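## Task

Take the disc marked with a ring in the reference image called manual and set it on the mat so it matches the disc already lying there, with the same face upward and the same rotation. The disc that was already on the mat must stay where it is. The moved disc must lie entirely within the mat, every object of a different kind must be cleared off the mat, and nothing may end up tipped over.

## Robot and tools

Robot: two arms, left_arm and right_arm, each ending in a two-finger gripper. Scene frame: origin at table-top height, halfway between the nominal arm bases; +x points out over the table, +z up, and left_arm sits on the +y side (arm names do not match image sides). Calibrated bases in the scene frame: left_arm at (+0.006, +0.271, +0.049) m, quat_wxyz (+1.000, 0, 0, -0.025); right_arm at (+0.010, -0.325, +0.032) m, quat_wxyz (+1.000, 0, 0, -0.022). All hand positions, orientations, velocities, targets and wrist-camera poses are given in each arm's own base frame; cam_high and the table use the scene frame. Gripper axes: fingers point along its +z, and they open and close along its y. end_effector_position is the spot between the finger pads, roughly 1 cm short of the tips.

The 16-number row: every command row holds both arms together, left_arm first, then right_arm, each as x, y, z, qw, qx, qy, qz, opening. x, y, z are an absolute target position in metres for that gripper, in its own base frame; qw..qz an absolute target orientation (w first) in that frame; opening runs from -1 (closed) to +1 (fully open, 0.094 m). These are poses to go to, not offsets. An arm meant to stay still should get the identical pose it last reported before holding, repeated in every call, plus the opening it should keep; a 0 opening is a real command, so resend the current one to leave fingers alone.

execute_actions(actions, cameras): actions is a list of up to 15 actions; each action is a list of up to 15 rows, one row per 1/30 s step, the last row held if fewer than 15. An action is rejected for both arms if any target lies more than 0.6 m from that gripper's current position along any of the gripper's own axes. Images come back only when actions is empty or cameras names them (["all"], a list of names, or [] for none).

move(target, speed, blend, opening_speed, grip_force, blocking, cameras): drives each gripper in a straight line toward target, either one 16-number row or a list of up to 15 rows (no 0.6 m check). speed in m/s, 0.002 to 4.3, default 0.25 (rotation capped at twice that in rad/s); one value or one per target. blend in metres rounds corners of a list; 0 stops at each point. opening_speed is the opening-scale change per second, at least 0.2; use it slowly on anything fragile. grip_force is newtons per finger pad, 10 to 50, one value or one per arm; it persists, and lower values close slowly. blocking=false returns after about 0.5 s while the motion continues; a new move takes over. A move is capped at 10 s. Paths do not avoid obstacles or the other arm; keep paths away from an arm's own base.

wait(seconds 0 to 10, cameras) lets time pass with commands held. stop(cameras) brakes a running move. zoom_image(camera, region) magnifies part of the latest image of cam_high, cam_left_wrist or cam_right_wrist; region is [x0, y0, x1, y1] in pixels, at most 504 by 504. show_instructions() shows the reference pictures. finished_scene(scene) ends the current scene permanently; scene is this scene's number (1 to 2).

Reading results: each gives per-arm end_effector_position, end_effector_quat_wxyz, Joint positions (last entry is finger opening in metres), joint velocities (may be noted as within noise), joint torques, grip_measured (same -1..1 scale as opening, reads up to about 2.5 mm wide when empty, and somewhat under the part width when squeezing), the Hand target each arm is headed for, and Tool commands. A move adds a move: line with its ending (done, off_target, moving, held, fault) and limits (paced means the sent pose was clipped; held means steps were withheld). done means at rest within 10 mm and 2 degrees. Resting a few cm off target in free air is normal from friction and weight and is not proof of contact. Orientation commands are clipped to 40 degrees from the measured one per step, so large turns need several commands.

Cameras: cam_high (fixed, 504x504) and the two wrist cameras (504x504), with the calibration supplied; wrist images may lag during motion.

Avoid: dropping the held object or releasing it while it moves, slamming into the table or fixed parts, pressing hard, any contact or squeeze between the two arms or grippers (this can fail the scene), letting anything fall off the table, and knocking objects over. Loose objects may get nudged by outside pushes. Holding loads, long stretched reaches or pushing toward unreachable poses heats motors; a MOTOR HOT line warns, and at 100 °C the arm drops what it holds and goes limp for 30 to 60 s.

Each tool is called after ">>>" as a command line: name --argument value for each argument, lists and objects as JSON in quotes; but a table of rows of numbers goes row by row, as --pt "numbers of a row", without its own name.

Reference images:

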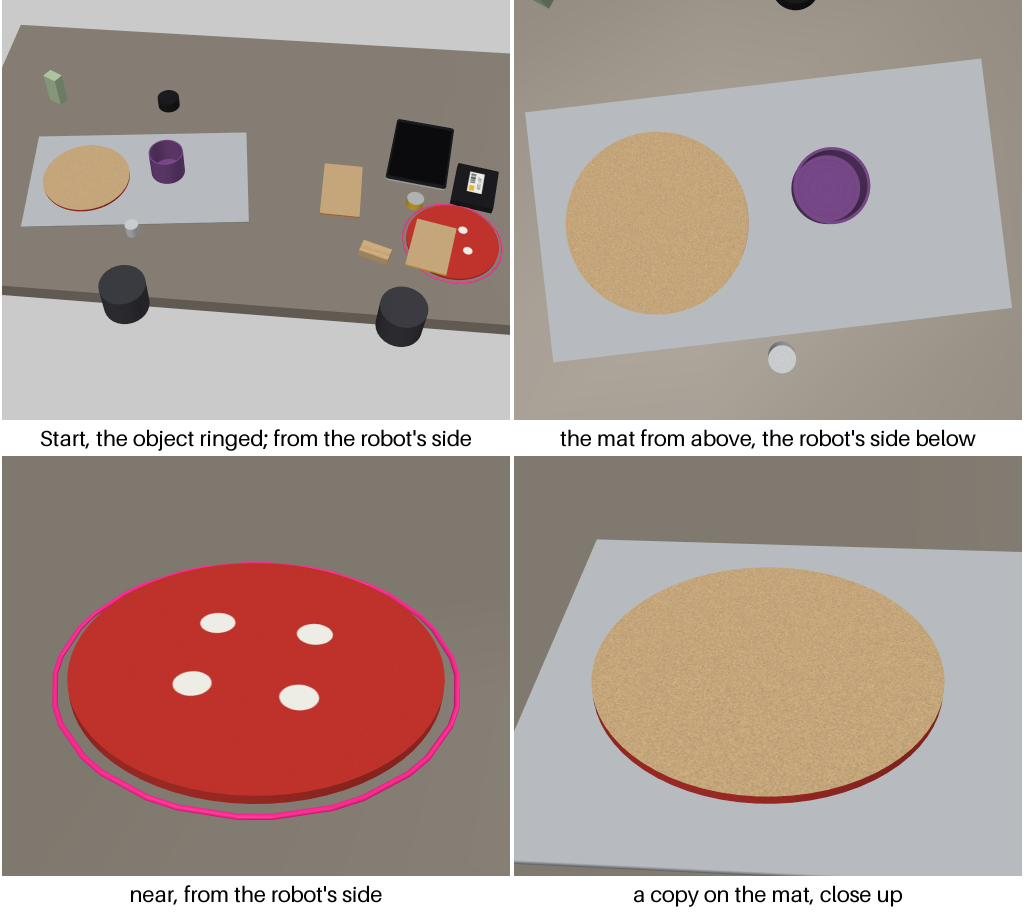

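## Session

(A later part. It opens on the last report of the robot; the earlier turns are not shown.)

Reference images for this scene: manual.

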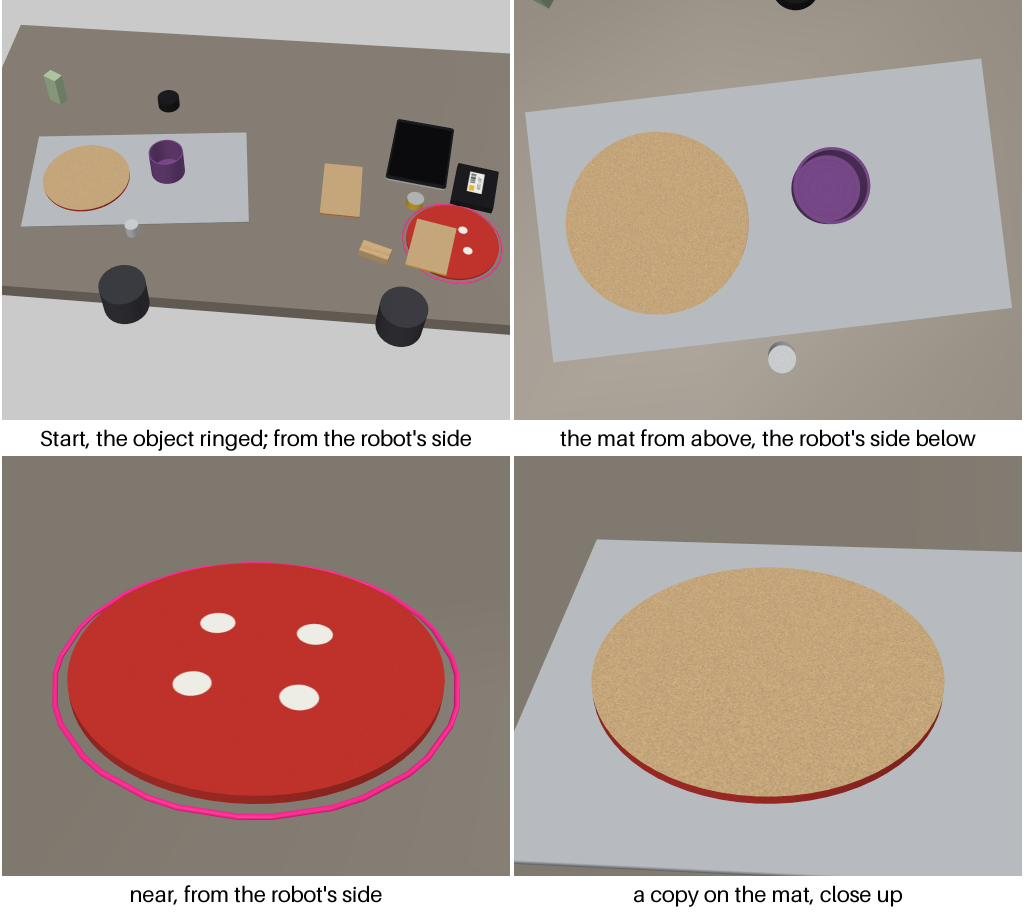

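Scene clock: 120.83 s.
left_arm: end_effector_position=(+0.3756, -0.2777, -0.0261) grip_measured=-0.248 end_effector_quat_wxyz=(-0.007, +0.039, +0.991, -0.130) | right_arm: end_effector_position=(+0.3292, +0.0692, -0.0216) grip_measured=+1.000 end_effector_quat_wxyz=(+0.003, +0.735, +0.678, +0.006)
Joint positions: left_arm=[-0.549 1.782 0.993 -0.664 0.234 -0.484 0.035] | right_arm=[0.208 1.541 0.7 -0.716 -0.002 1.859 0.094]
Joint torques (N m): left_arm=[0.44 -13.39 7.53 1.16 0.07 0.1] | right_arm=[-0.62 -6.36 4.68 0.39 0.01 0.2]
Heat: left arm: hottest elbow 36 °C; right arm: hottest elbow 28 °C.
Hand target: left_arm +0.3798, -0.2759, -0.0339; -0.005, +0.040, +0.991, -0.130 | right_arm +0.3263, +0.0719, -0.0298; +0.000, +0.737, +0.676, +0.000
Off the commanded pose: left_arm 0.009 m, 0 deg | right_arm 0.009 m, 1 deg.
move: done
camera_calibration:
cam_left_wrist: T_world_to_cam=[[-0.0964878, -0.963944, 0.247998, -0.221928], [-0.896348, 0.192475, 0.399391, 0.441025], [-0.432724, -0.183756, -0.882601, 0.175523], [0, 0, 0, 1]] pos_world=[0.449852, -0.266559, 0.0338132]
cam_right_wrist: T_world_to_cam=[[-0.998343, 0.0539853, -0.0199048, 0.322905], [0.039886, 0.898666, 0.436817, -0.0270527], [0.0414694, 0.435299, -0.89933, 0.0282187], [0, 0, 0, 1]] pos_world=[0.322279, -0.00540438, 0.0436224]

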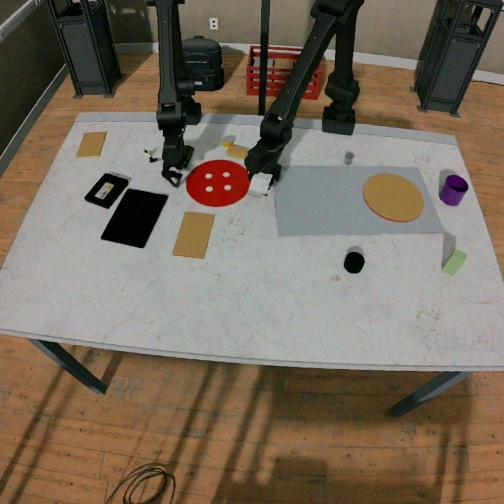

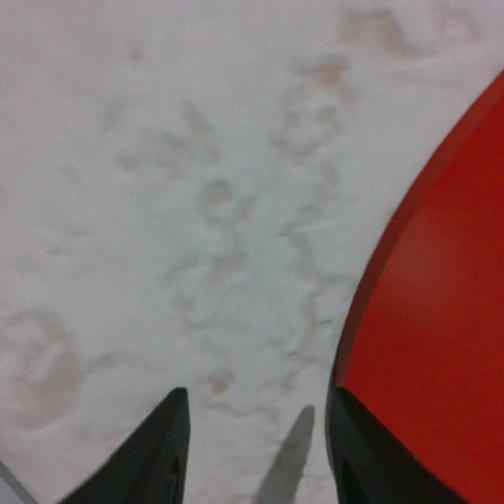

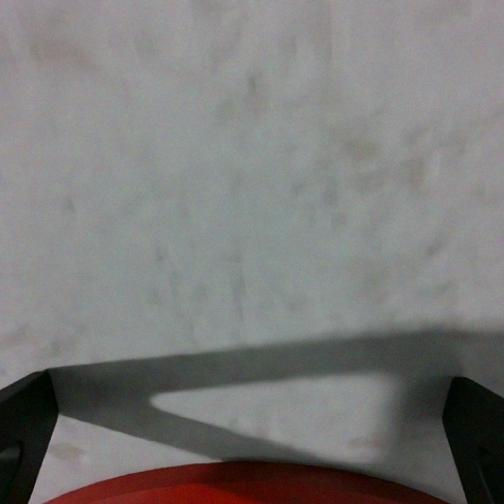

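>>> move --pt "0.379 -0.297 -0.037 -0.0052 0.0398 0.9906 -0.1304 -0.25 0.328 0.100 -0.031 0 0.7373 0.6756 0 1.0" --pt "0.375 -0.345 -0.038 -0.0052 0.0398 0.9906 -0.1304 -0.25 0.332 0.140 -0.033 0 0.7373 0.6756 0 1.0" --speed '[0.1,0.06]' --blend '[0.005,0]' --cameras '["cam_left_wrist","cam_right_wrist"]'

Scene clock: 123.17 s.
left_arm: end_effector_position=(+0.3768, -0.3070, -0.0261) grip_measured=-0.248 end_effector_quat_wxyz=(-0.001, +0.019, +0.993, -0.118) | right_arm: end_effector_position=(+0.3274, +0.1089, -0.0220) grip_measured=+1.000 end_effector_quat_wxyz=(+0.018, +0.737, +0.675, -0.009)
Joint positions: left_arm=[-0.613 1.812 1.043 -0.671 0.197 -0.588 0.035] | right_arm=[0.343 1.571 0.735 -0.739 0.04 2.001 0.094]
Joint torques (N m): left_arm=[-5.01 -11.16 11.62 1.48 0.87 -0.11] | right_arm=[3.55 -4.66 7.31 0.84 -1.59 0.59]
Heat: left arm: hottest elbow 36 °C; right arm: hottest elbow 28 °C.
Hand target: left_arm +0.3727, -0.3428, -0.0366; -0.005, +0.040, +0.991, -0.130 | right_arm +0.3301, +0.1385, -0.0314; -0.001, +0.737, +0.676, -0.001
Off the commanded pose: left_arm 0.040 m, 3 deg | right_arm 0.033 m, 2 deg.
move: off_target (left_arm, right_arm)
camera_calibration:
cam_left_wrist: T_world_to_cam=[[-0.0581187, -0.973148, 0.222721, -0.267995], [-0.905842, 0.145179, 0.397962, 0.436755], [-0.419611, -0.178621, -0.889956, 0.167111], [0, 0, 0, 1]] pos_world=[0.450177, -0.294357, 0.0345974]
cam_right_wrist: T_world_to_cam=[[-0.997971, 0.0605669, -0.0196321, 0.318073], [0.0477913, 0.91633, 0.397561, -0.0678943], [0.0420685, 0.395816, -0.917366, 0.0143622], [0, 0, 0, 1]] pos_world=[0.320068, 0.0372641, 0.046412]
Images, in order (width x height): cam_left_wrist 504x504, cam_right_wrist 504x504.

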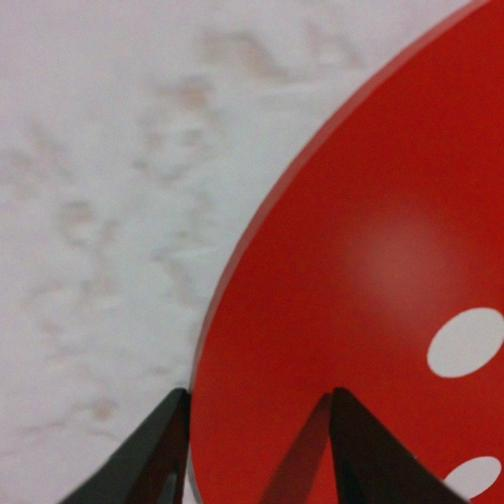

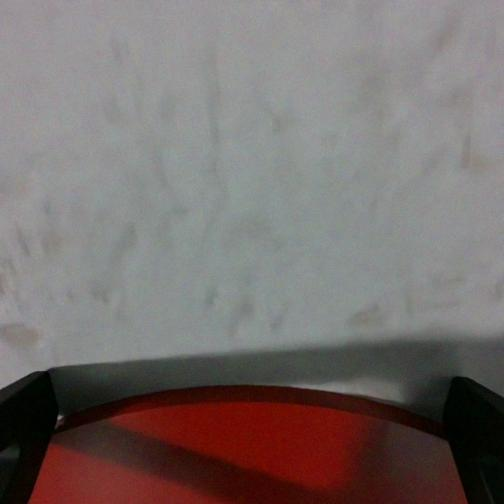

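>>> move --pt "0.375 -0.345 0.03 -0.0052 0.0398 0.9906 -0.1304 -0.25 0.332 0.140 -0.033 0 0.7373 0.6756 0 1.0" --pt "0.375 -0.340 0.053 -0.0104 0.0387 0.9651 -0.2586 -0.25 0.332 0.140 -0.033 0 0.7373 0.6756 0 1.0" --speed '[0.05,0.06]' --blend '[0.01,0]' --cameras '["cam_left_wrist","cam_high"]'

>>> zoom_image --camera "cam_high" --region '[150, 120, 290, 220]'

Scene clock: 129.30 s.
left_arm: end_effector_position=(+0.3713, -0.3056, +0.0324) grip_measured=-0.248 end_effector_quat_wxyz=(-0.033, +0.003, +0.975, -0.218) | right_arm: end_effector_position=(+0.3255, +0.1121, -0.0219) grip_measured=+1.000 end_effector_quat_wxyz=(+0.019, +0.745, +0.667, -0.011)
Joint positions: left_arm=[-0.543 1.689 1.022 -0.724 0.409 -0.575 0.035] | right_arm=[0.354 1.571 0.735 -0.742 0.043 2.035 0.094]
Joint torques (N m): left_arm=[-3.66 -15.97 10.37 2.59 1.98 0.12] | right_arm=[2.9 -4.48 7.36 1.05 -1.63 0.19]
Heat: left arm: hottest elbow 37 °C; right arm: hottest elbow 28 °C.
Hand target: left_arm +0.3733, -0.3385, +0.0542; -0.011, +0.040, +0.965, -0.258 | right_arm +0.3304, +0.1388, -0.0314; +0.000, +0.737, +0.676, +0.000
Off the commanded pose: left_arm 0.040 m, 7 deg | right_arm 0.031 m, 3 deg.
move: off_target (left_arm, right_arm)
camera_calibration:
cam_left_wrist: T_world_to_cam=[[-0.0126251, -0.908926, 0.416765, -0.283502], [-0.881166, 0.207124, 0.425026, 0.417066], [-0.472639, -0.361873, -0.80353, 0.177926], [0, 0, 0, 1]] pos_world=[0.448019, -0.279681, 0.083859]
Images, in order (width x height): cam_high 504x504, cam_left_wrist 504x504.

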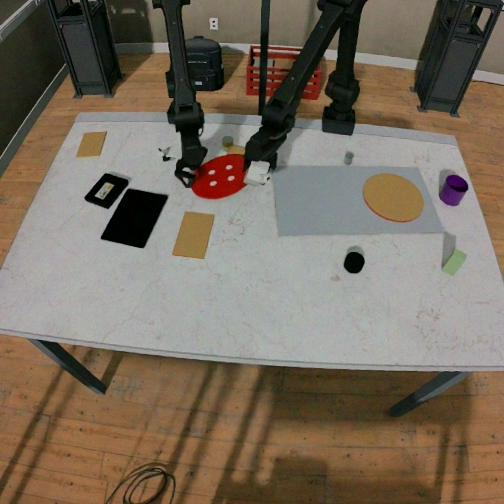

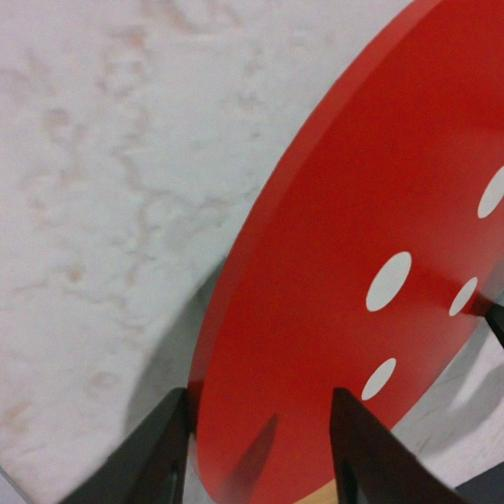

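Scaled by 3.600 from the camera's 504x504 image, which has a finer 720x720 frame.

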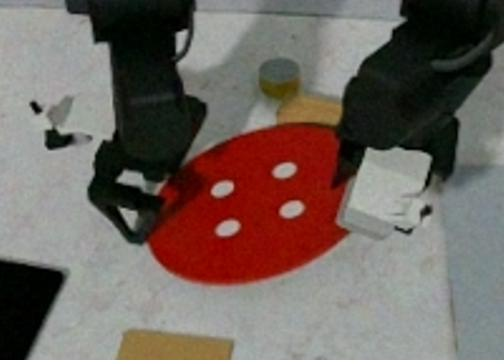

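>>> move --pt "0.375 -0.334 0.066 -0.0176 0.0360 0.8981 -0.4380 -0.25 0.332 0.140 -0.033 0 0.7373 0.6756 0 1.0" --speed '[0.1]' --cameras '["cam_left_wrist"]'

Scene clock: 132.23 s.
left_arm: end_effector_position=(+0.3802, -0.3037, +0.0520) grip_measured=-0.248 end_effector_quat_wxyz=(-0.021, +0.006, +0.910, -0.414) | right_arm: end_effector_position=(+0.3252, +0.1112, -0.0219) grip_measured=+1.000 end_effector_quat_wxyz=(+0.020, +0.750, +0.661, -0.013)
Joint positions: left_arm=[-0.418 1.66 0.886 -0.41 0.784 -0.566 0.035] | right_arm=[0.354 1.571 0.735 -0.744 0.047 2.051 0.094]
Joint torques (N m): left_arm=[-4.72 -14.1 9.29 2.71 1.75 -0.12] | right_arm=[2.55 -5.07 7.27 1.05 -1.83 0.04]
Heat: left arm: hottest elbow 37 °C; right arm: hottest elbow 27 °C.
Hand target: left_arm +0.3735, -0.3325, +0.0664; -0.019, +0.037, +0.898, -0.438 | right_arm +0.3303, +0.1387, -0.0313; +0.000, +0.737, +0.676, +0.000
Off the commanded pose: left_arm 0.034 m, 5 deg | right_arm 0.032 m, 3 deg.
move: off_target (left_arm, right_arm)
camera_calibration:
cam_left_wrist: T_world_to_cam=[[-0.0153105, -0.664194, 0.747403, -0.231653], [-0.891736, 0.347197, 0.290277, 0.469835], [-0.452297, -0.662042, -0.597602, 0.0889307], [0, 0, 0, 1]] pos_world=[0.455645, -0.258112, 0.0899015]
Images, in order (width x height): cam_left_wrist 504x504.

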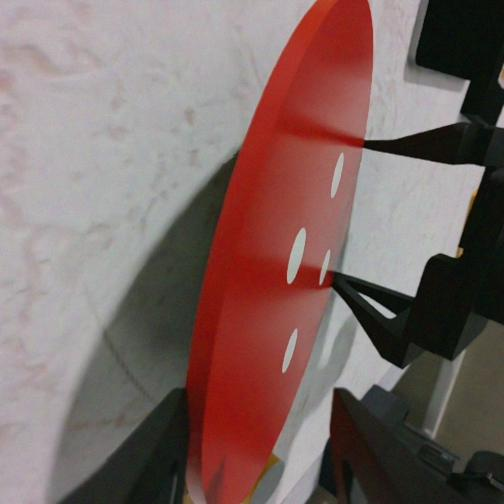

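>>> move --pt "0.378 -0.308 0.062 -0.0176 0.0360 0.8981 -0.4380 -0.25 0.333 0.150 -0.033 0 0.7373 0.6756 0 1.0" --speed '[0.03]' --cameras '["cam_left_wrist"]'

Scene clock: 133.97 s.
left_arm: end_effector_position=(+0.3803, -0.2973, +0.0535) grip_measured=-0.248 end_effector_quat_wxyz=(-0.020, +0.016, +0.904, -0.428) | right_arm: end_effector_position=(+0.3265, +0.1160, -0.0220) grip_measured=+1.000 end_effector_quat_wxyz=(+0.019, +0.750, +0.661, -0.012)
Joint positions: left_arm=[-0.396 1.66 0.878 -0.409 0.82 -0.528 0.035] | right_arm=[0.365 1.577 0.743 -0.746 0.044 2.061 0.094]
Joint torques (N m): left_arm=[-1.73 -14.15 8.73 0.9 1.19 0.17] | right_arm=[3.66 -4.78 7.57 1.01 -1.67 0.18]
Heat: left arm: hottest elbow 36 °C; right arm: hottest elbow 28 °C.
Hand target: left_arm +0.3778, -0.3078, +0.0620; -0.018, +0.036, +0.898, -0.438 | right_arm +0.3308, +0.1483, -0.0312; +0.000, +0.737, +0.676, -0.001
Off the commanded pose: left_arm 0.014 m, 3 deg | right_arm 0.036 m, 3 deg.
move: off_target (left_arm, right_arm)
camera_calibration:
cam_left_wrist: T_world_to_cam=[[-0.0327708, -0.641418, 0.766492, -0.216049], [-0.888453, 0.36997, 0.271614, 0.473739], [-0.457797, -0.672091, -0.581993, 0.0924403], [0, 0, 0, 1]] pos_world=[0.456134, -0.251719, 0.0907256]
Images, in order (width x height): cam_left_wrist 504x504.

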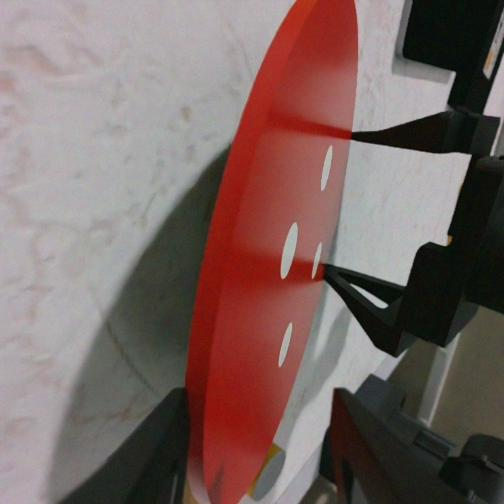

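>>> move --pt "0.378 -0.300 0.062 -0.0176 0.0360 0.8981 -0.4380 -0.25 0.336 0.180 -0.033 0 0.7373 0.6756 0 1.0" --speed '[0.04]' --cameras '["cam_left_wrist"]'

Scene clock: 135.63 s.
left_arm: end_effector_position=(+0.3849, -0.2819, +0.0506) grip_measured=-0.248 end_effector_quat_wxyz=(-0.016, +0.007, +0.905, -0.425) | right_arm: end_effector_position=(+0.3299, +0.1321, -0.0217) grip_measured=+1.000 end_effector_quat_wxyz=(+0.018, +0.748, +0.664, -0.015)
Joint positions: left_arm=[-0.361 1.659 0.872 -0.428 0.821 -0.501 0.035] | right_arm=[0.403 1.6 0.773 -0.761 0.043 2.093 0.094]
Joint torques (N m): left_arm=[-3.19 -14.45 8.65 0.81 1.47 0.16] | right_arm=[5.71 -5.19 8.38 1.16 -2.46 -0.03]
Heat: left arm: hottest elbow 36 °C; right arm: hottest elbow 28 °C.
Hand target: left_arm +0.3777, -0.2995, +0.0620; -0.018, +0.036, +0.898, -0.438 | right_arm +0.3328, +0.1764, -0.0302; -0.010, +0.723, +0.691, +0.003
Off the commanded pose: left_arm 0.022 m, 4 deg | right_arm 0.050 m, 3 deg.
joint sent to its limit (right arm) — joint 6 (wrist roll), upper limit. The joint targets are off in position and orientation.
move: off_target (left_arm, right_arm)
camera_calibration:
cam_left_wrist: T_world_to_cam=[[-0.0205672, -0.647288, 0.761968, -0.210008], [-0.894486, 0.352369, 0.275192, 0.470092], [-0.446623, -0.67591, -0.586237, 0.0980239], [0, 0, 0, 1]] pos_world=[0.459951, -0.235326, 0.0881191]
Images, in order (width x height): cam_left_wrist 504x504.

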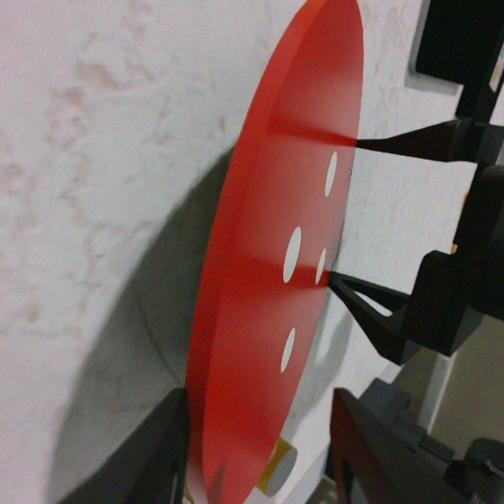

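>>> move --pt "0.373 -0.303 0.056 -0.0236 0.0324 0.8084 -0.5873 -0.25 0.336 0.175 -0.033 0 0.7373 0.6756 0 1.0" --speed '[0.1]' --cameras '["cam_left_wrist","cam_high"]'

>>> zoom_image --camera "cam_high" --region '[150, 120, 290, 220]'

Scene clock: 141.00 s.
left_arm: end_effector_position=(+0.3846, -0.2783, +0.0624) grip_measured=-0.248 end_effector_quat_wxyz=(-0.004, +0.013, +0.812, -0.584) | right_arm: end_effector_position=(+0.3296, +0.1321, -0.0217) grip_measured=+1.000 end_effector_quat_wxyz=(+0.018, +0.747, +0.664, -0.015)
Joint positions: left_arm=[-0.283 1.725 0.743 0.065 1.157 -0.688 0.035] | right_arm=[0.404 1.6 0.773 -0.762 0.043 2.093 0.094]
Joint torques (N m): left_arm=[-5.01 -11.11 7.39 2.29 0.82 -0.08] | right_arm=[4.25 -5.42 8.18 1.28 -2.31 -0.03]
Heat: left arm: hottest elbow 36 °C; right arm: hottest elbow 28 °C.
Hand target: left_arm +0.3720, -0.3015, +0.0565; -0.024, +0.033, +0.809, -0.587 | right_arm +0.3333, +0.1719, -0.0305; -0.008, +0.726, +0.688, +0.002
Off the commanded pose: left_arm 0.028 m, 3 deg | right_arm 0.045 m, 3 deg.
joint sent to its limit (right arm) — joint 6 (wrist roll), upper limit. The joint targets are off in position, not in orientation.
move: off_target (left_arm, right_arm)
camera_calibration:
cam_left_wrist: T_world_to_cam=[[-0.0375664, -0.328723, 0.943679, -0.132797], [-0.900778, 0.42, 0.110445, 0.496859], [-0.432652, -0.845896, -0.311885, 0.0374299], [0, 0, 0, 1]] pos_world=[0.458765, -0.220673, 0.0821154]
Images, in order (width x height): cam_high 504x504, cam_left_wrist 504x504.

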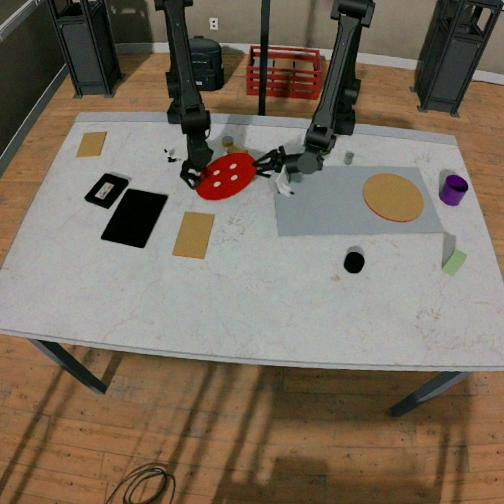

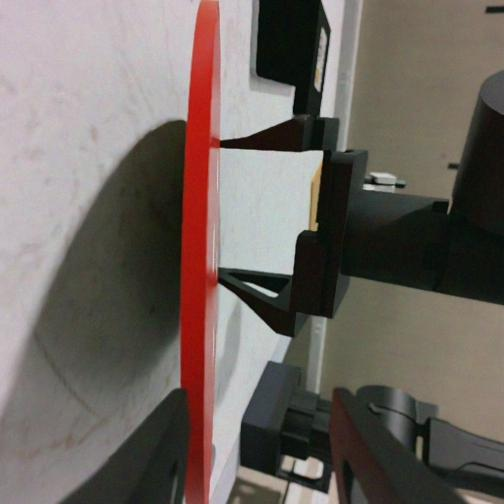

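Scaled by 3.600 from the camera's 504x504 image, which has a finer 720x720 frame.

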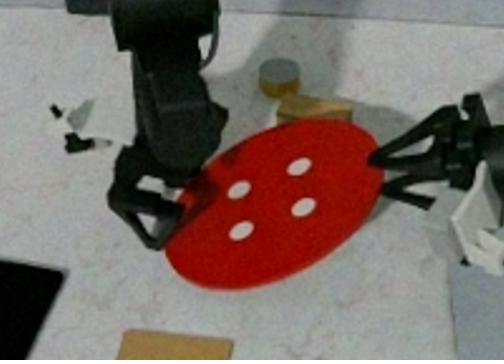

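>>> zoom_image --camera "cam_left_wrist" --region '[100, 340, 400, 504]'

Scaled by 1.680 from the camera's 504x504 image, which has a finer 720x720 frame.

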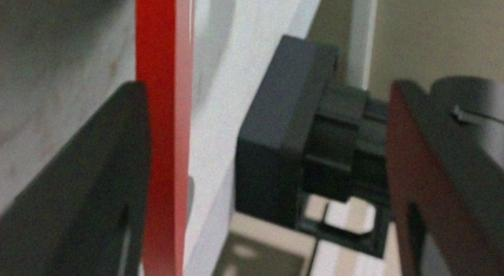

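>>> move --pt "0.373 -0.303 0.056 -0.0236 0.0324 0.8084 -0.5873 -1.0 0.336 0.175 -0.033 0 0.7373 0.6756 0 1.0" --speed '[0.1]' --opening_speed 0.5 --cameras '["cam_left_wrist","cam_high"]'

>>> zoom_image --camera "cam_high" --region '[150, 120, 290, 220]'

Scene clock: 143.50 s.
left_arm: end_effector_position=(+0.3691, -0.2993, +0.0571) grip_measured=-0.984 end_effector_quat_wxyz=(-0.023, +0.033, +0.810, -0.585) | right_arm: end_effector_position=(+0.3327, +0.1666, -0.0218) grip_measured=+1.000 end_effector_quat_wxyz=(-0.001, +0.728, +0.686, +0.007)
Joint positions: left_arm=[-0.337 1.744 0.743 0.086 1.164 -0.696 0.001] | right_arm=[0.462 1.62 0.801 -0.739 -0.006 2.093 0.094]
Joint torques (N m): left_arm=[-0.62 -12.45 7.36 1.91 0.49 -0.08] | right_arm=[-0.67 -6.36 6.56 0.46 -0.43 -0.02]
Heat: left arm: hottest elbow 35 °C; right arm: hottest elbow 28 °C.
Hand target: left_arm +0.3730, -0.3029, +0.0561; -0.024, +0.033, +0.808, -0.587 | right_arm +0.3358, +0.1741, -0.0326; -0.008, +0.725, +0.689, +0.003
Off the commanded pose: left_arm 0.005 m, 0 deg | right_arm 0.014 m, 2 deg.
joint sent to its limit (right arm) — joint 6 (wrist roll), upper limit. The joint targets still meet the commanded pose.
move: off_target (right_arm)
camera_calibration:
cam_left_wrist: T_world_to_cam=[[-0.0483464, -0.321197, 0.945778, -0.129248], [-0.87509, 0.470116, 0.114924, 0.497515], [-0.481538, -0.822085, -0.303805, 0.0360879], [0, 0, 0, 1]] pos_world=[0.4465, -0.245736, 0.0760268]
Images, in order (width x height): cam_high 504x504, cam_left_wrist 504x504.

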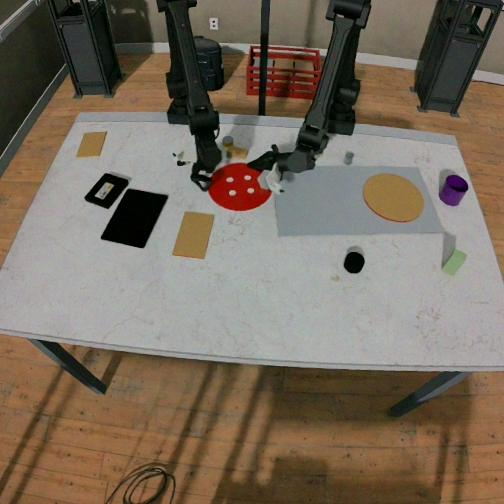

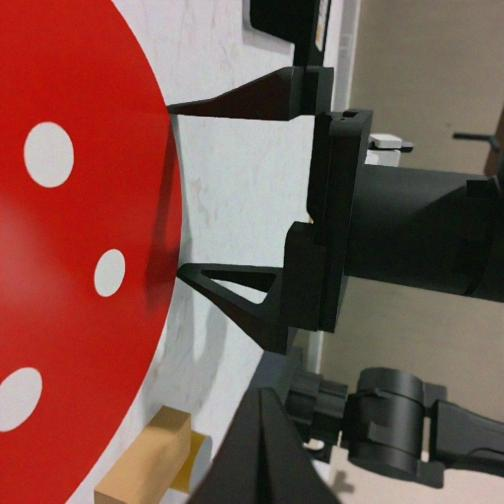

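Scaled by 3.600 from the camera's 504x504 image, which has a finer 720x720 frame.

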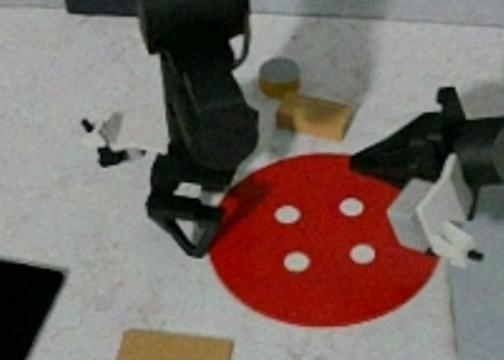

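>>> move --pt "0.366 -0.235 0.10 0.0118 -0.0898 0.9873 -0.1300 -0.25 0.338 0.145 -0.029 0 0.7071 0.7071 0 1.0" --pt "0.3535 -0.212 0.05 0.0118 -0.0898 0.9873 -0.1300 -0.25 0.3605 0.146 -0.029 0 0.6428 0.7660 0 1.0" --pt "0.3535 -0.218 -0.033 0.0118 -0.0898 0.9873 -0.1300 -0.25 0.3605 0.148 -0.029 0 0.6428 0.7660 0 1.0" --speed '[0.25,0.2,0.12]' --blend '[0.01,0.01,0]' --cameras '["all"]'

Scene clock: 150.17 s.
left_arm: end_effector_position=(+0.3483, -0.2172, -0.0270) grip_measured=-0.252 end_effector_quat_wxyz=(+0.007, -0.086, +0.988, -0.128) | right_arm: end_effector_position=(+0.3525, +0.1493, -0.0216) grip_measured=+1.000 end_effector_quat_wxyz=(+0.002, +0.648, +0.762, +0.008)
Joint positions: left_arm=[-0.468 1.655 0.802 -0.568 0.21 -0.656 0.035] | right_arm=[0.4 1.641 0.828 -0.742 -0.003 1.81 0.094]
Joint torques (N m): left_arm=[0.03 -11.22 7.12 1.47 -0.03 -0.04] | right_arm=[-2.02 -7.65 7.09 -0.36 0.1 -0.29]
Heat: left arm: hottest elbow 35 °C; right arm: hottest elbow 27 °C.
Hand target: left_arm +0.3532, -0.2178, -0.0328; +0.012, -0.090, +0.987, -0.130 | right_arm +0.3601, +0.1479, -0.0289; +0.000, +0.643, +0.766, +0.000
Off the commanded pose: left_arm 0.008 m, 1 deg | right_arm 0.011 m, 1 deg.
move: off_target (right_arm)
camera_calibration:
cam_left_wrist: T_world_to_cam=[[0.14712, -0.958676, 0.243506, -0.249829], [-0.913759, -0.0374765, 0.404525, 0.361503], [-0.378683, -0.282019, -0.881513, 0.133879], [0, 0, 0, 1]] pos_world=[0.417779, -0.188201, 0.0326139]
cam_right_wrist: T_world_to_cam=[[-0.982238, -0.186252, -0.0227653, 0.372006], [-0.177234, 0.881079, 0.438507, -0.0208083], [-0.061615, 0.434753, -0.898439, 0.0287442], [0, 0, 0, 1]] pos_world=[0.363482, 0.0751241, 0.0434183]

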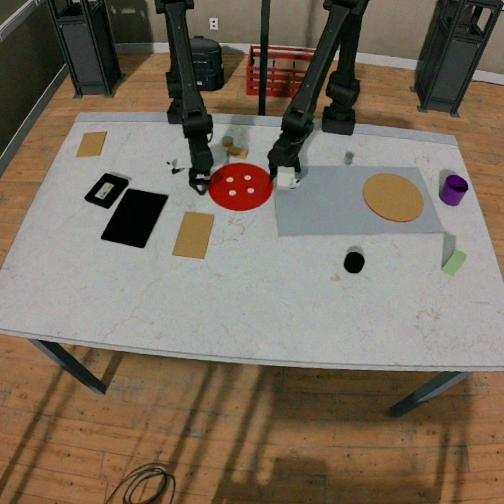

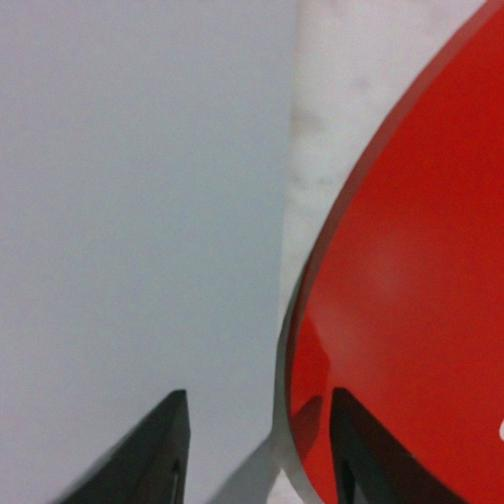

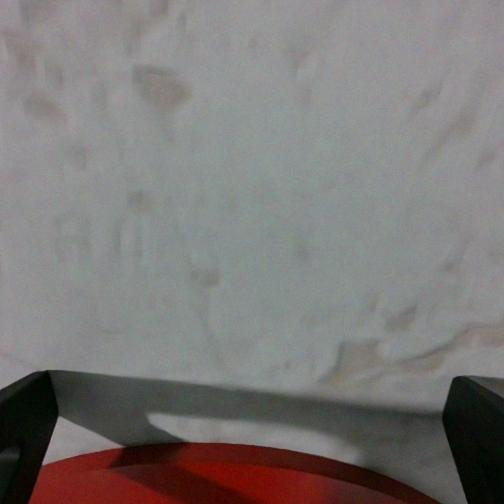

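>>> move --pt "0.357 -0.240 -0.037 0.0118 -0.0898 0.9873 -0.1300 -0.25 0.3575 0.170 -0.031 0 0.6428 0.7660 0 1.0" --pt "0.3647 -0.285 -0.037 0.0118 -0.0898 0.9873 -0.1300 -0.25 0.3506 0.207 -0.033 0 0.6428 0.7660 0 1.0" --pt "0.3647 -0.285 0.03 0.0118 -0.0898 0.9873 -0.1300 -0.25 0.3506 0.207 -0.033 0 0.6428 0.7660 0 1.0" --pt "0.3637 -0.281 0.055 0.0234 -0.0875 0.9619 -0.2577 -0.25 0.3506 0.207 -0.033 0 0.6428 0.7660 0 1.0" --speed '[0.1,0.06,0.05,0.06]' --blend '[0.005,0,0.01,0]' --cameras '["cam_left_wrist","cam_high"]'

>>> zoom_image --camera "cam_high" --region '[170, 120, 310, 220]'

Scene clock: 156.17 s.
left_arm: end_effector_position=(+0.3434, -0.2448, +0.0294) grip_measured=-0.250 end_effector_quat_wxyz=(-0.012, -0.125, +0.971, -0.205) | right_arm: end_effector_position=(+0.3520, +0.1772, -0.0213) grip_measured=+1.000 end_effector_quat_wxyz=(+0.019, +0.652, +0.758, -0.007)
Joint positions: left_arm=[-0.476 1.535 0.82 -0.631 0.35 -0.772 0.035] | right_arm=[0.486 1.672 0.872 -0.77 0.041 1.905 0.094]
Joint torques (N m): left_arm=[-3.08 -13.51 11.34 3.7 1.97 0.13] | right_arm=[2.73 -7.41 7.21 0.62 -1.59 0.24]
Heat: left arm: hottest elbow 35 °C; right arm: hottest elbow 28 °C.
Hand target: left_arm +0.3608, -0.2789, +0.0573; +0.022, -0.086, +0.962, -0.257 | right_arm +0.3491, +0.2055, -0.0318; +0.000, +0.643, +0.766, -0.001
Off the commanded pose: left_arm 0.049 m, 8 deg | right_arm 0.032 m, 3 deg.
move: off_target (left_arm, right_arm)
camera_calibration:
cam_left_wrist: T_world_to_cam=[[0.22723, -0.894123, 0.38589, -0.305073], [-0.896782, -0.0376333, 0.44087, 0.326244], [-0.379669, -0.446238, -0.810384, 0.131974], [0, 0, 0, 1]] pos_world=[0.411998, -0.201603, 0.0808436]
Images, in order (width x height): cam_high 504x504, cam_left_wrist 504x504.

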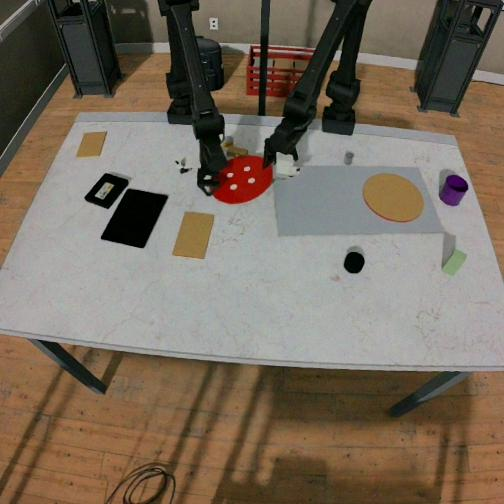

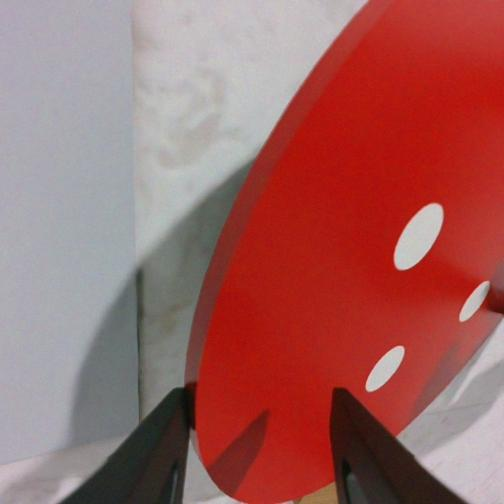

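Scaled by 3.600 from the camera's 504x504 image, which has a finer 720x720 frame.

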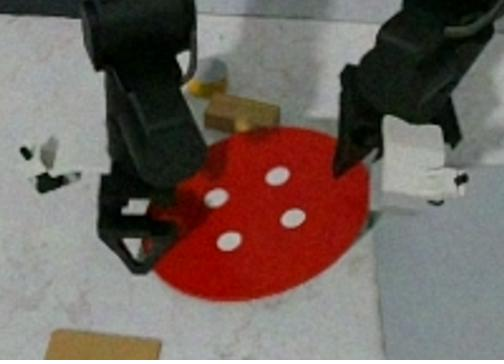

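>>> move --pt "0.3626 -0.275 0.067 0.0397 -0.0814 0.8951 -0.4366 -0.25 0.3506 0.207 -0.033 0 0.6428 0.7660 0 1.0" --pt "0.3615 -0.269 0.064 0.0558 -0.0714 0.7848 -0.6132 -0.25 0.3506 0.207 -0.033 0 0.6428 0.7660 0 1.0" --speed '[0.1,0.1]' --blend '[0.01,0]' --cameras '["cam_left_wrist","cam_high"]'

>>> zoom_image --camera "cam_high" --region '[170, 120, 310, 220]'

Scene clock: 162.40 s.
left_arm: end_effector_position=(+0.3652, -0.2434, +0.0669) grip_measured=-0.250 end_effector_quat_wxyz=(+0.073, -0.093, +0.785, -0.608) | right_arm: end_effector_position=(+0.3556, +0.1678, -0.0211) grip_measured=+1.000 end_effector_quat_wxyz=(+0.028, +0.681, +0.731, -0.012)
Joint positions: left_arm=[-0.239 1.67 0.485 0.671 1.037 -1.118 0.035] | right_arm=[0.469 1.672 0.872 -0.775 0.062 1.97 0.094]
Joint torques (N m): left_arm=[-5.3 -8.64 7.43 2.59 0.27 -0.06] | right_arm=[4.48 -7.47 7.12 0.9 -2.32 -0.52]
Heat: left arm: hottest elbow 35 °C; right arm: hottest elbow 28 °C.
Hand target: left_arm +0.3602, -0.2677, +0.0644; +0.055, -0.071, +0.785, -0.613 | right_arm +0.3487, +0.2045, -0.0312; +0.000, +0.643, +0.766, +0.000
Off the commanded pose: left_arm 0.026 m, 3 deg | right_arm 0.041 m, 7 deg.
move: off_target (left_arm, right_arm)
camera_calibration:
cam_left_wrist: T_world_to_cam=[[0.0392929, -0.258661, 0.965169, -0.138709], [-0.979645, 0.180319, 0.0882071, 0.436167], [-0.196854, -0.948989, -0.246311, -0.0556158], [0, 0, 0, 1]] pos_world=[0.421791, -0.167307, 0.0817059]
Images, in order (width x height): cam_high 504x504, cam_left_wrist 504x504.

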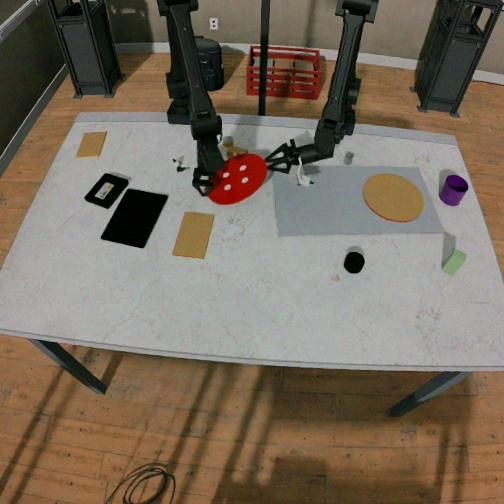

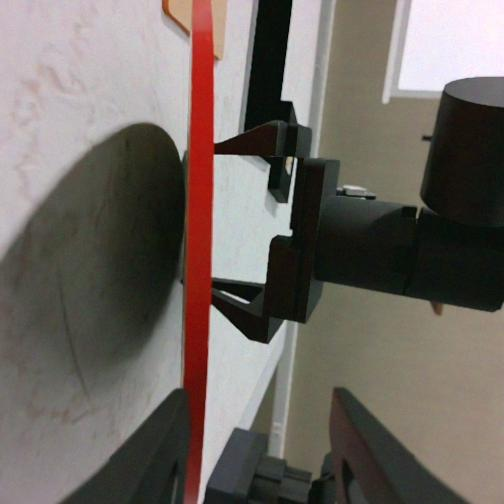

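Scaled by 3.600 from the camera's 504x504 image, which has a finer 720x720 frame.

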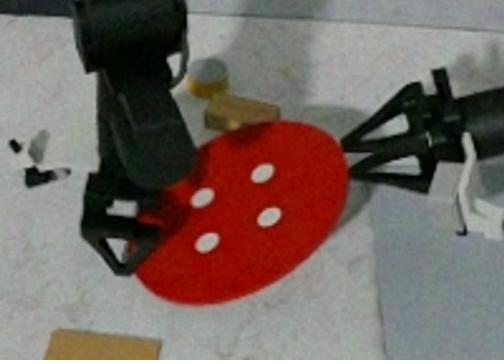

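>>> move --pt "0.3665 -0.295 0.070 0.0558 -0.0714 0.7848 -0.6132 -0.25 0.3506 0.207 -0.033 0 0.6428 0.7660 0 1.0" --speed '[0.05]' --cameras '["cam_left_wrist","cam_high"]'

>>> zoom_image --camera "cam_high" --region '[170, 120, 310, 220]'

Scene clock: 164.17 s.
left_arm: end_effector_position=(+0.3742, -0.2425, +0.0666) grip_measured=-0.250 end_effector_quat_wxyz=(+0.084, -0.119, +0.785, -0.602) | right_arm: end_effector_position=(+0.3558, +0.1671, -0.0211) grip_measured=+1.000 end_effector_quat_wxyz=(+0.029, +0.684, +0.729, -0.013)
Joint positions: left_arm=[-0.243 1.67 0.485 0.697 0.981 -1.167 0.035] | right_arm=[0.468 1.672 0.872 -0.775 0.063 1.975 0.094]
Joint torques (N m): left_arm=[-9.93 -8.88 9.44 2.41 0.38 -0.09] | right_arm=[4.42 -7.3 6.98 0.85 -2.35 -0.55]
Heat: left arm: hottest elbow 35 °C; right arm: hottest elbow 28 °C.
Hand target: left_arm +0.3620, -0.2902, +0.0712; +0.055, -0.072, +0.785, -0.613 | right_arm +0.3486, +0.2044, -0.0312; +0.000, +0.643, +0.766, +0.000
Off the commanded pose: left_arm 0.053 m, 7 deg | right_arm 0.042 m, 7 deg.
move: off_target (left_arm, right_arm)
camera_calibration:
cam_left_wrist: T_world_to_cam=[[0.0689504, -0.262795, 0.962385, -0.150511], [-0.986765, 0.123954, 0.104545, 0.432785], [-0.146765, -0.956856, -0.250771, -0.0733887], [0, 0, 0, 1]] pos_world=[0.426664, -0.163421, 0.0812003]
Images, in order (width x height): cam_high 504x504, cam_left_wrist 504x504.

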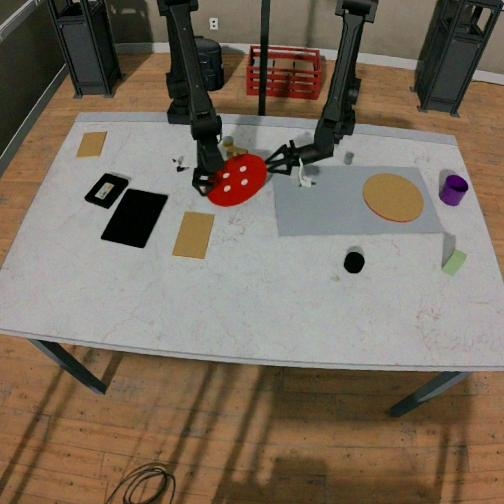

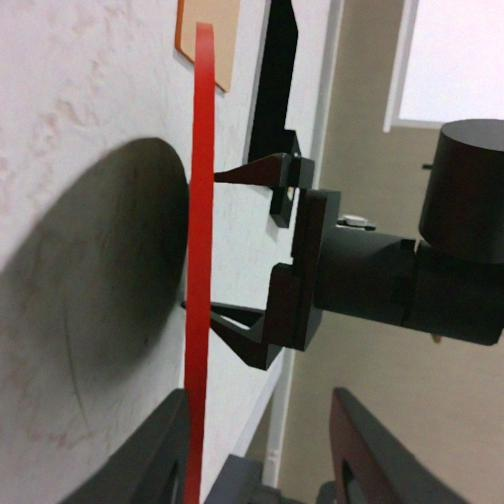

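Scaled by 3.600 from the camera's 504x504 image, which has a finer 720x720 frame.

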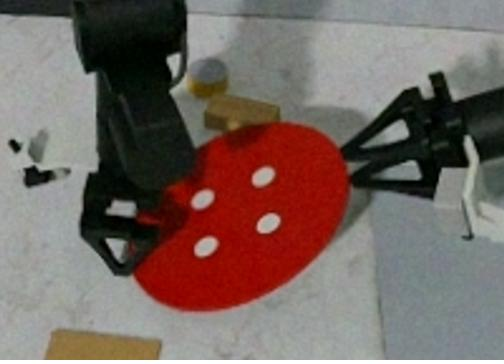

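>>> move --pt "0.3615 -0.272 0.060 0.0397 -0.0814 0.8951 -0.4366 -0.25 0.3506 0.200 -0.033 0 0.6428 0.7660 0 1.0" --pt "0.3637 -0.281 0.030 0.0234 -0.0875 0.9619 -0.2577 -0.25 0.3506 0.200 -0.033 0 0.6428 0.7660 0 1.0" --pt "0.3647 -0.281 -0.03 0.0118 -0.0898 0.9873 -0.1300 -0.25 0.3506 0.200 -0.033 0 0.6428 0.7660 0 1.0" --speed '[0.08,0.08,0.06]' --blend '[0.01,0.01,0]' --cameras '["cam_left_wrist","cam_high"]'

>>> zoom_image --camera "cam_high" --region '[170, 120, 310, 220]'

Scene clock: 174.10 s.
left_arm: end_effector_position=(+0.3484, -0.2463, -0.0276) grip_measured=-0.250 end_effector_quat_wxyz=(+0.001, -0.109, +0.988, -0.111) | right_arm: end_effector_position=(+0.3531, +0.1723, -0.0213) grip_measured=+1.000 end_effector_quat_wxyz=(+0.016, +0.660, +0.751, -0.008)
Joint positions: left_arm=[-0.543 1.692 0.859 -0.599 0.175 -0.775 0.035] | right_arm=[0.471 1.672 0.872 -0.775 0.036 1.912 0.094]
Joint torques (N m): left_arm=[-3.78 -9.7 12.27 1.98 0.57 -0.06] | right_arm=[2.96 -7.77 6.57 0.99 -1.38 -0.01]
Heat: left arm: hottest elbow 36 °C; right arm: hottest elbow 28 °C.
Hand target: left_arm +0.3623, -0.2797, -0.0281; +0.011, -0.090, +0.987, -0.130 | right_arm +0.3493, +0.1986, -0.0318; +0.000, +0.643, +0.766, +0.000
Off the commanded pose: left_arm 0.038 m, 3 deg | right_arm 0.030 m, 3 deg.
move: off_target (left_arm, right_arm)
camera_calibration:
cam_left_wrist: T_world_to_cam=[[0.195192, -0.958316, 0.208639, -0.295203], [-0.902163, -0.0919947, 0.421472, 0.343751], [-0.38471, -0.270494, -0.882514, 0.130078], [0, 0, 0, 1]] pos_world=[0.417783, -0.216089, 0.0315053]
Images, in order (width x height): cam_high 504x504, cam_left_wrist 504x504.

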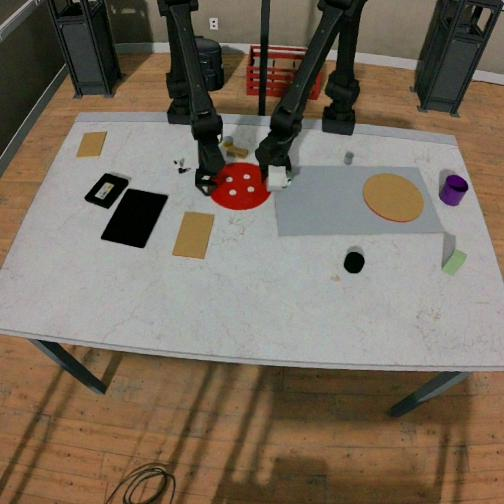

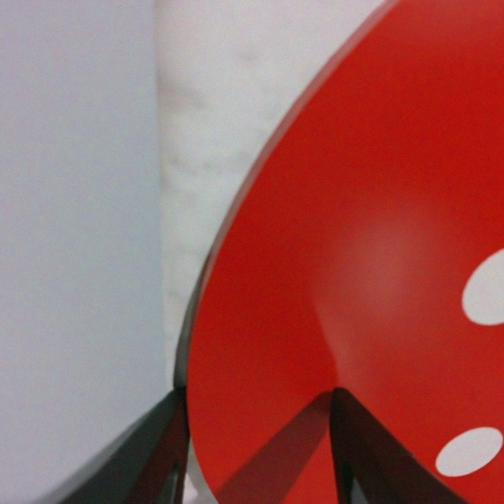

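Scaled by 3.600 from the camera's 504x504 image, which has a finer 720x720 frame.

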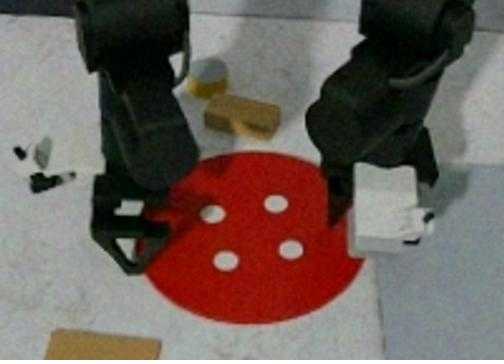

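>>> move --pt "0.343 -0.200 0.03 0.0118 -0.0898 0.9873 -0.1300 -0.25 0.358 0.145 -0.02 0 0.6428 0.7660 0 0.5" --pt "0.32 -0.10 0.15 0.0118 -0.0898 0.9873 -0.1300 -0.25 0.30 0.18 0.10 0 0 1 0 0.5" --pt "0.30 0.0 0.20 0.0118 -0.0898 0.9873 -0.1300 -0.25 0.185 0.225 0.11 0 -0.6198 0.7848 0 0.2" --speed '[0.2,0.4,0.5]' --blend '[0.02,0.05,0]' --cameras '["cam_right_wrist","cam_high"]'

>>> zoom_image --camera "cam_high" --region '[170, 120, 310, 220]'

Scene clock: 180.43 s.
left_arm: end_effector_position=(+0.2876, -0.0058, +0.1797) grip_measured=-0.250 end_effector_quat_wxyz=(-0.013, -0.093, +0.987, -0.130) | right_arm: end_effector_position=(+0.1902, +0.2263, +0.1083) grip_measured=+0.202 end_effector_quat_wxyz=(+0.002, -0.609, +0.793, -0.001)
Joint positions: left_arm=[0.137 1.124 0.914 -1.398 0.259 -0.047 0.035] | right_arm=[0.875 1.19 0.783 -1.161 0.002 -0.435 0.056]
Joint torques (N m): left_arm=[1.03 -8.53 14.26 -0.44 0.22 0.15] | right_arm=[-0.26 -6.77 6.65 -0.51 -0.18 -0.24]
Heat: left arm: hottest elbow 37 °C; right arm: hottest elbow 28 °C.
Hand target: left_arm +0.2992, -0.0002, +0.1997; +0.012, -0.090, +0.987, -0.130 | right_arm +0.1851, +0.2249, +0.1099; +0.000, -0.620, +0.785, +0.000
Off the commanded pose: left_arm 0.025 m, 3 deg | right_arm 0.006 m, 2 deg.
move: off_target (left_arm)
camera_calibration:
cam_right_wrist: T_world_to_cam=[[0.972603, -0.23244, -0.00389347, -0.133462], [-0.208137, -0.87813, 0.430774, 0.230375], [-0.103548, -0.418162, -0.902451, 0.303391], [0, 0, 0, 1]] pos_world=[0.209171, 0.298144, 0.174037]
Images, in order (width x height): cam_high 504x504, cam_right_wrist 504x504.

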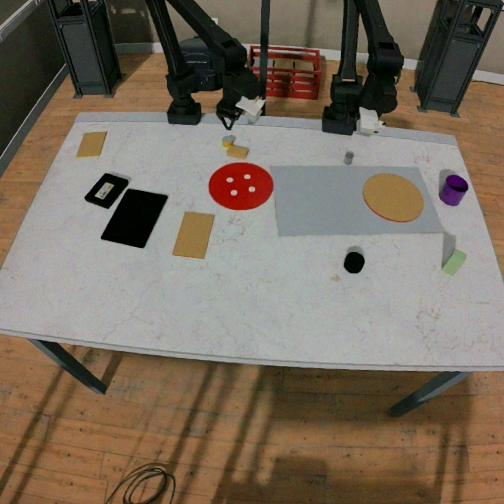

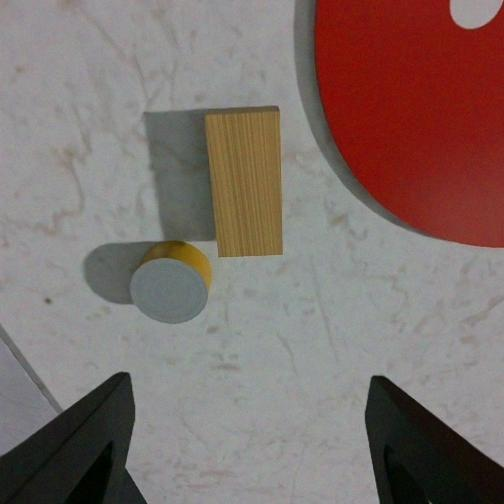

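Scaled by 3.600 from the camera's 504x504 image, which has a finer 720x720 frame.

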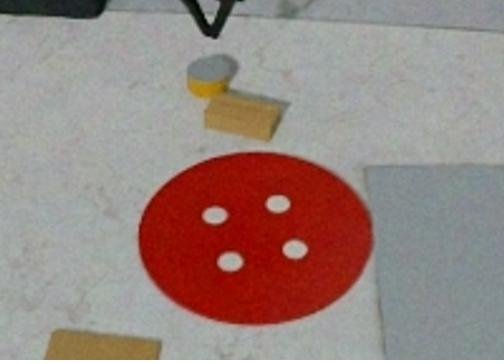

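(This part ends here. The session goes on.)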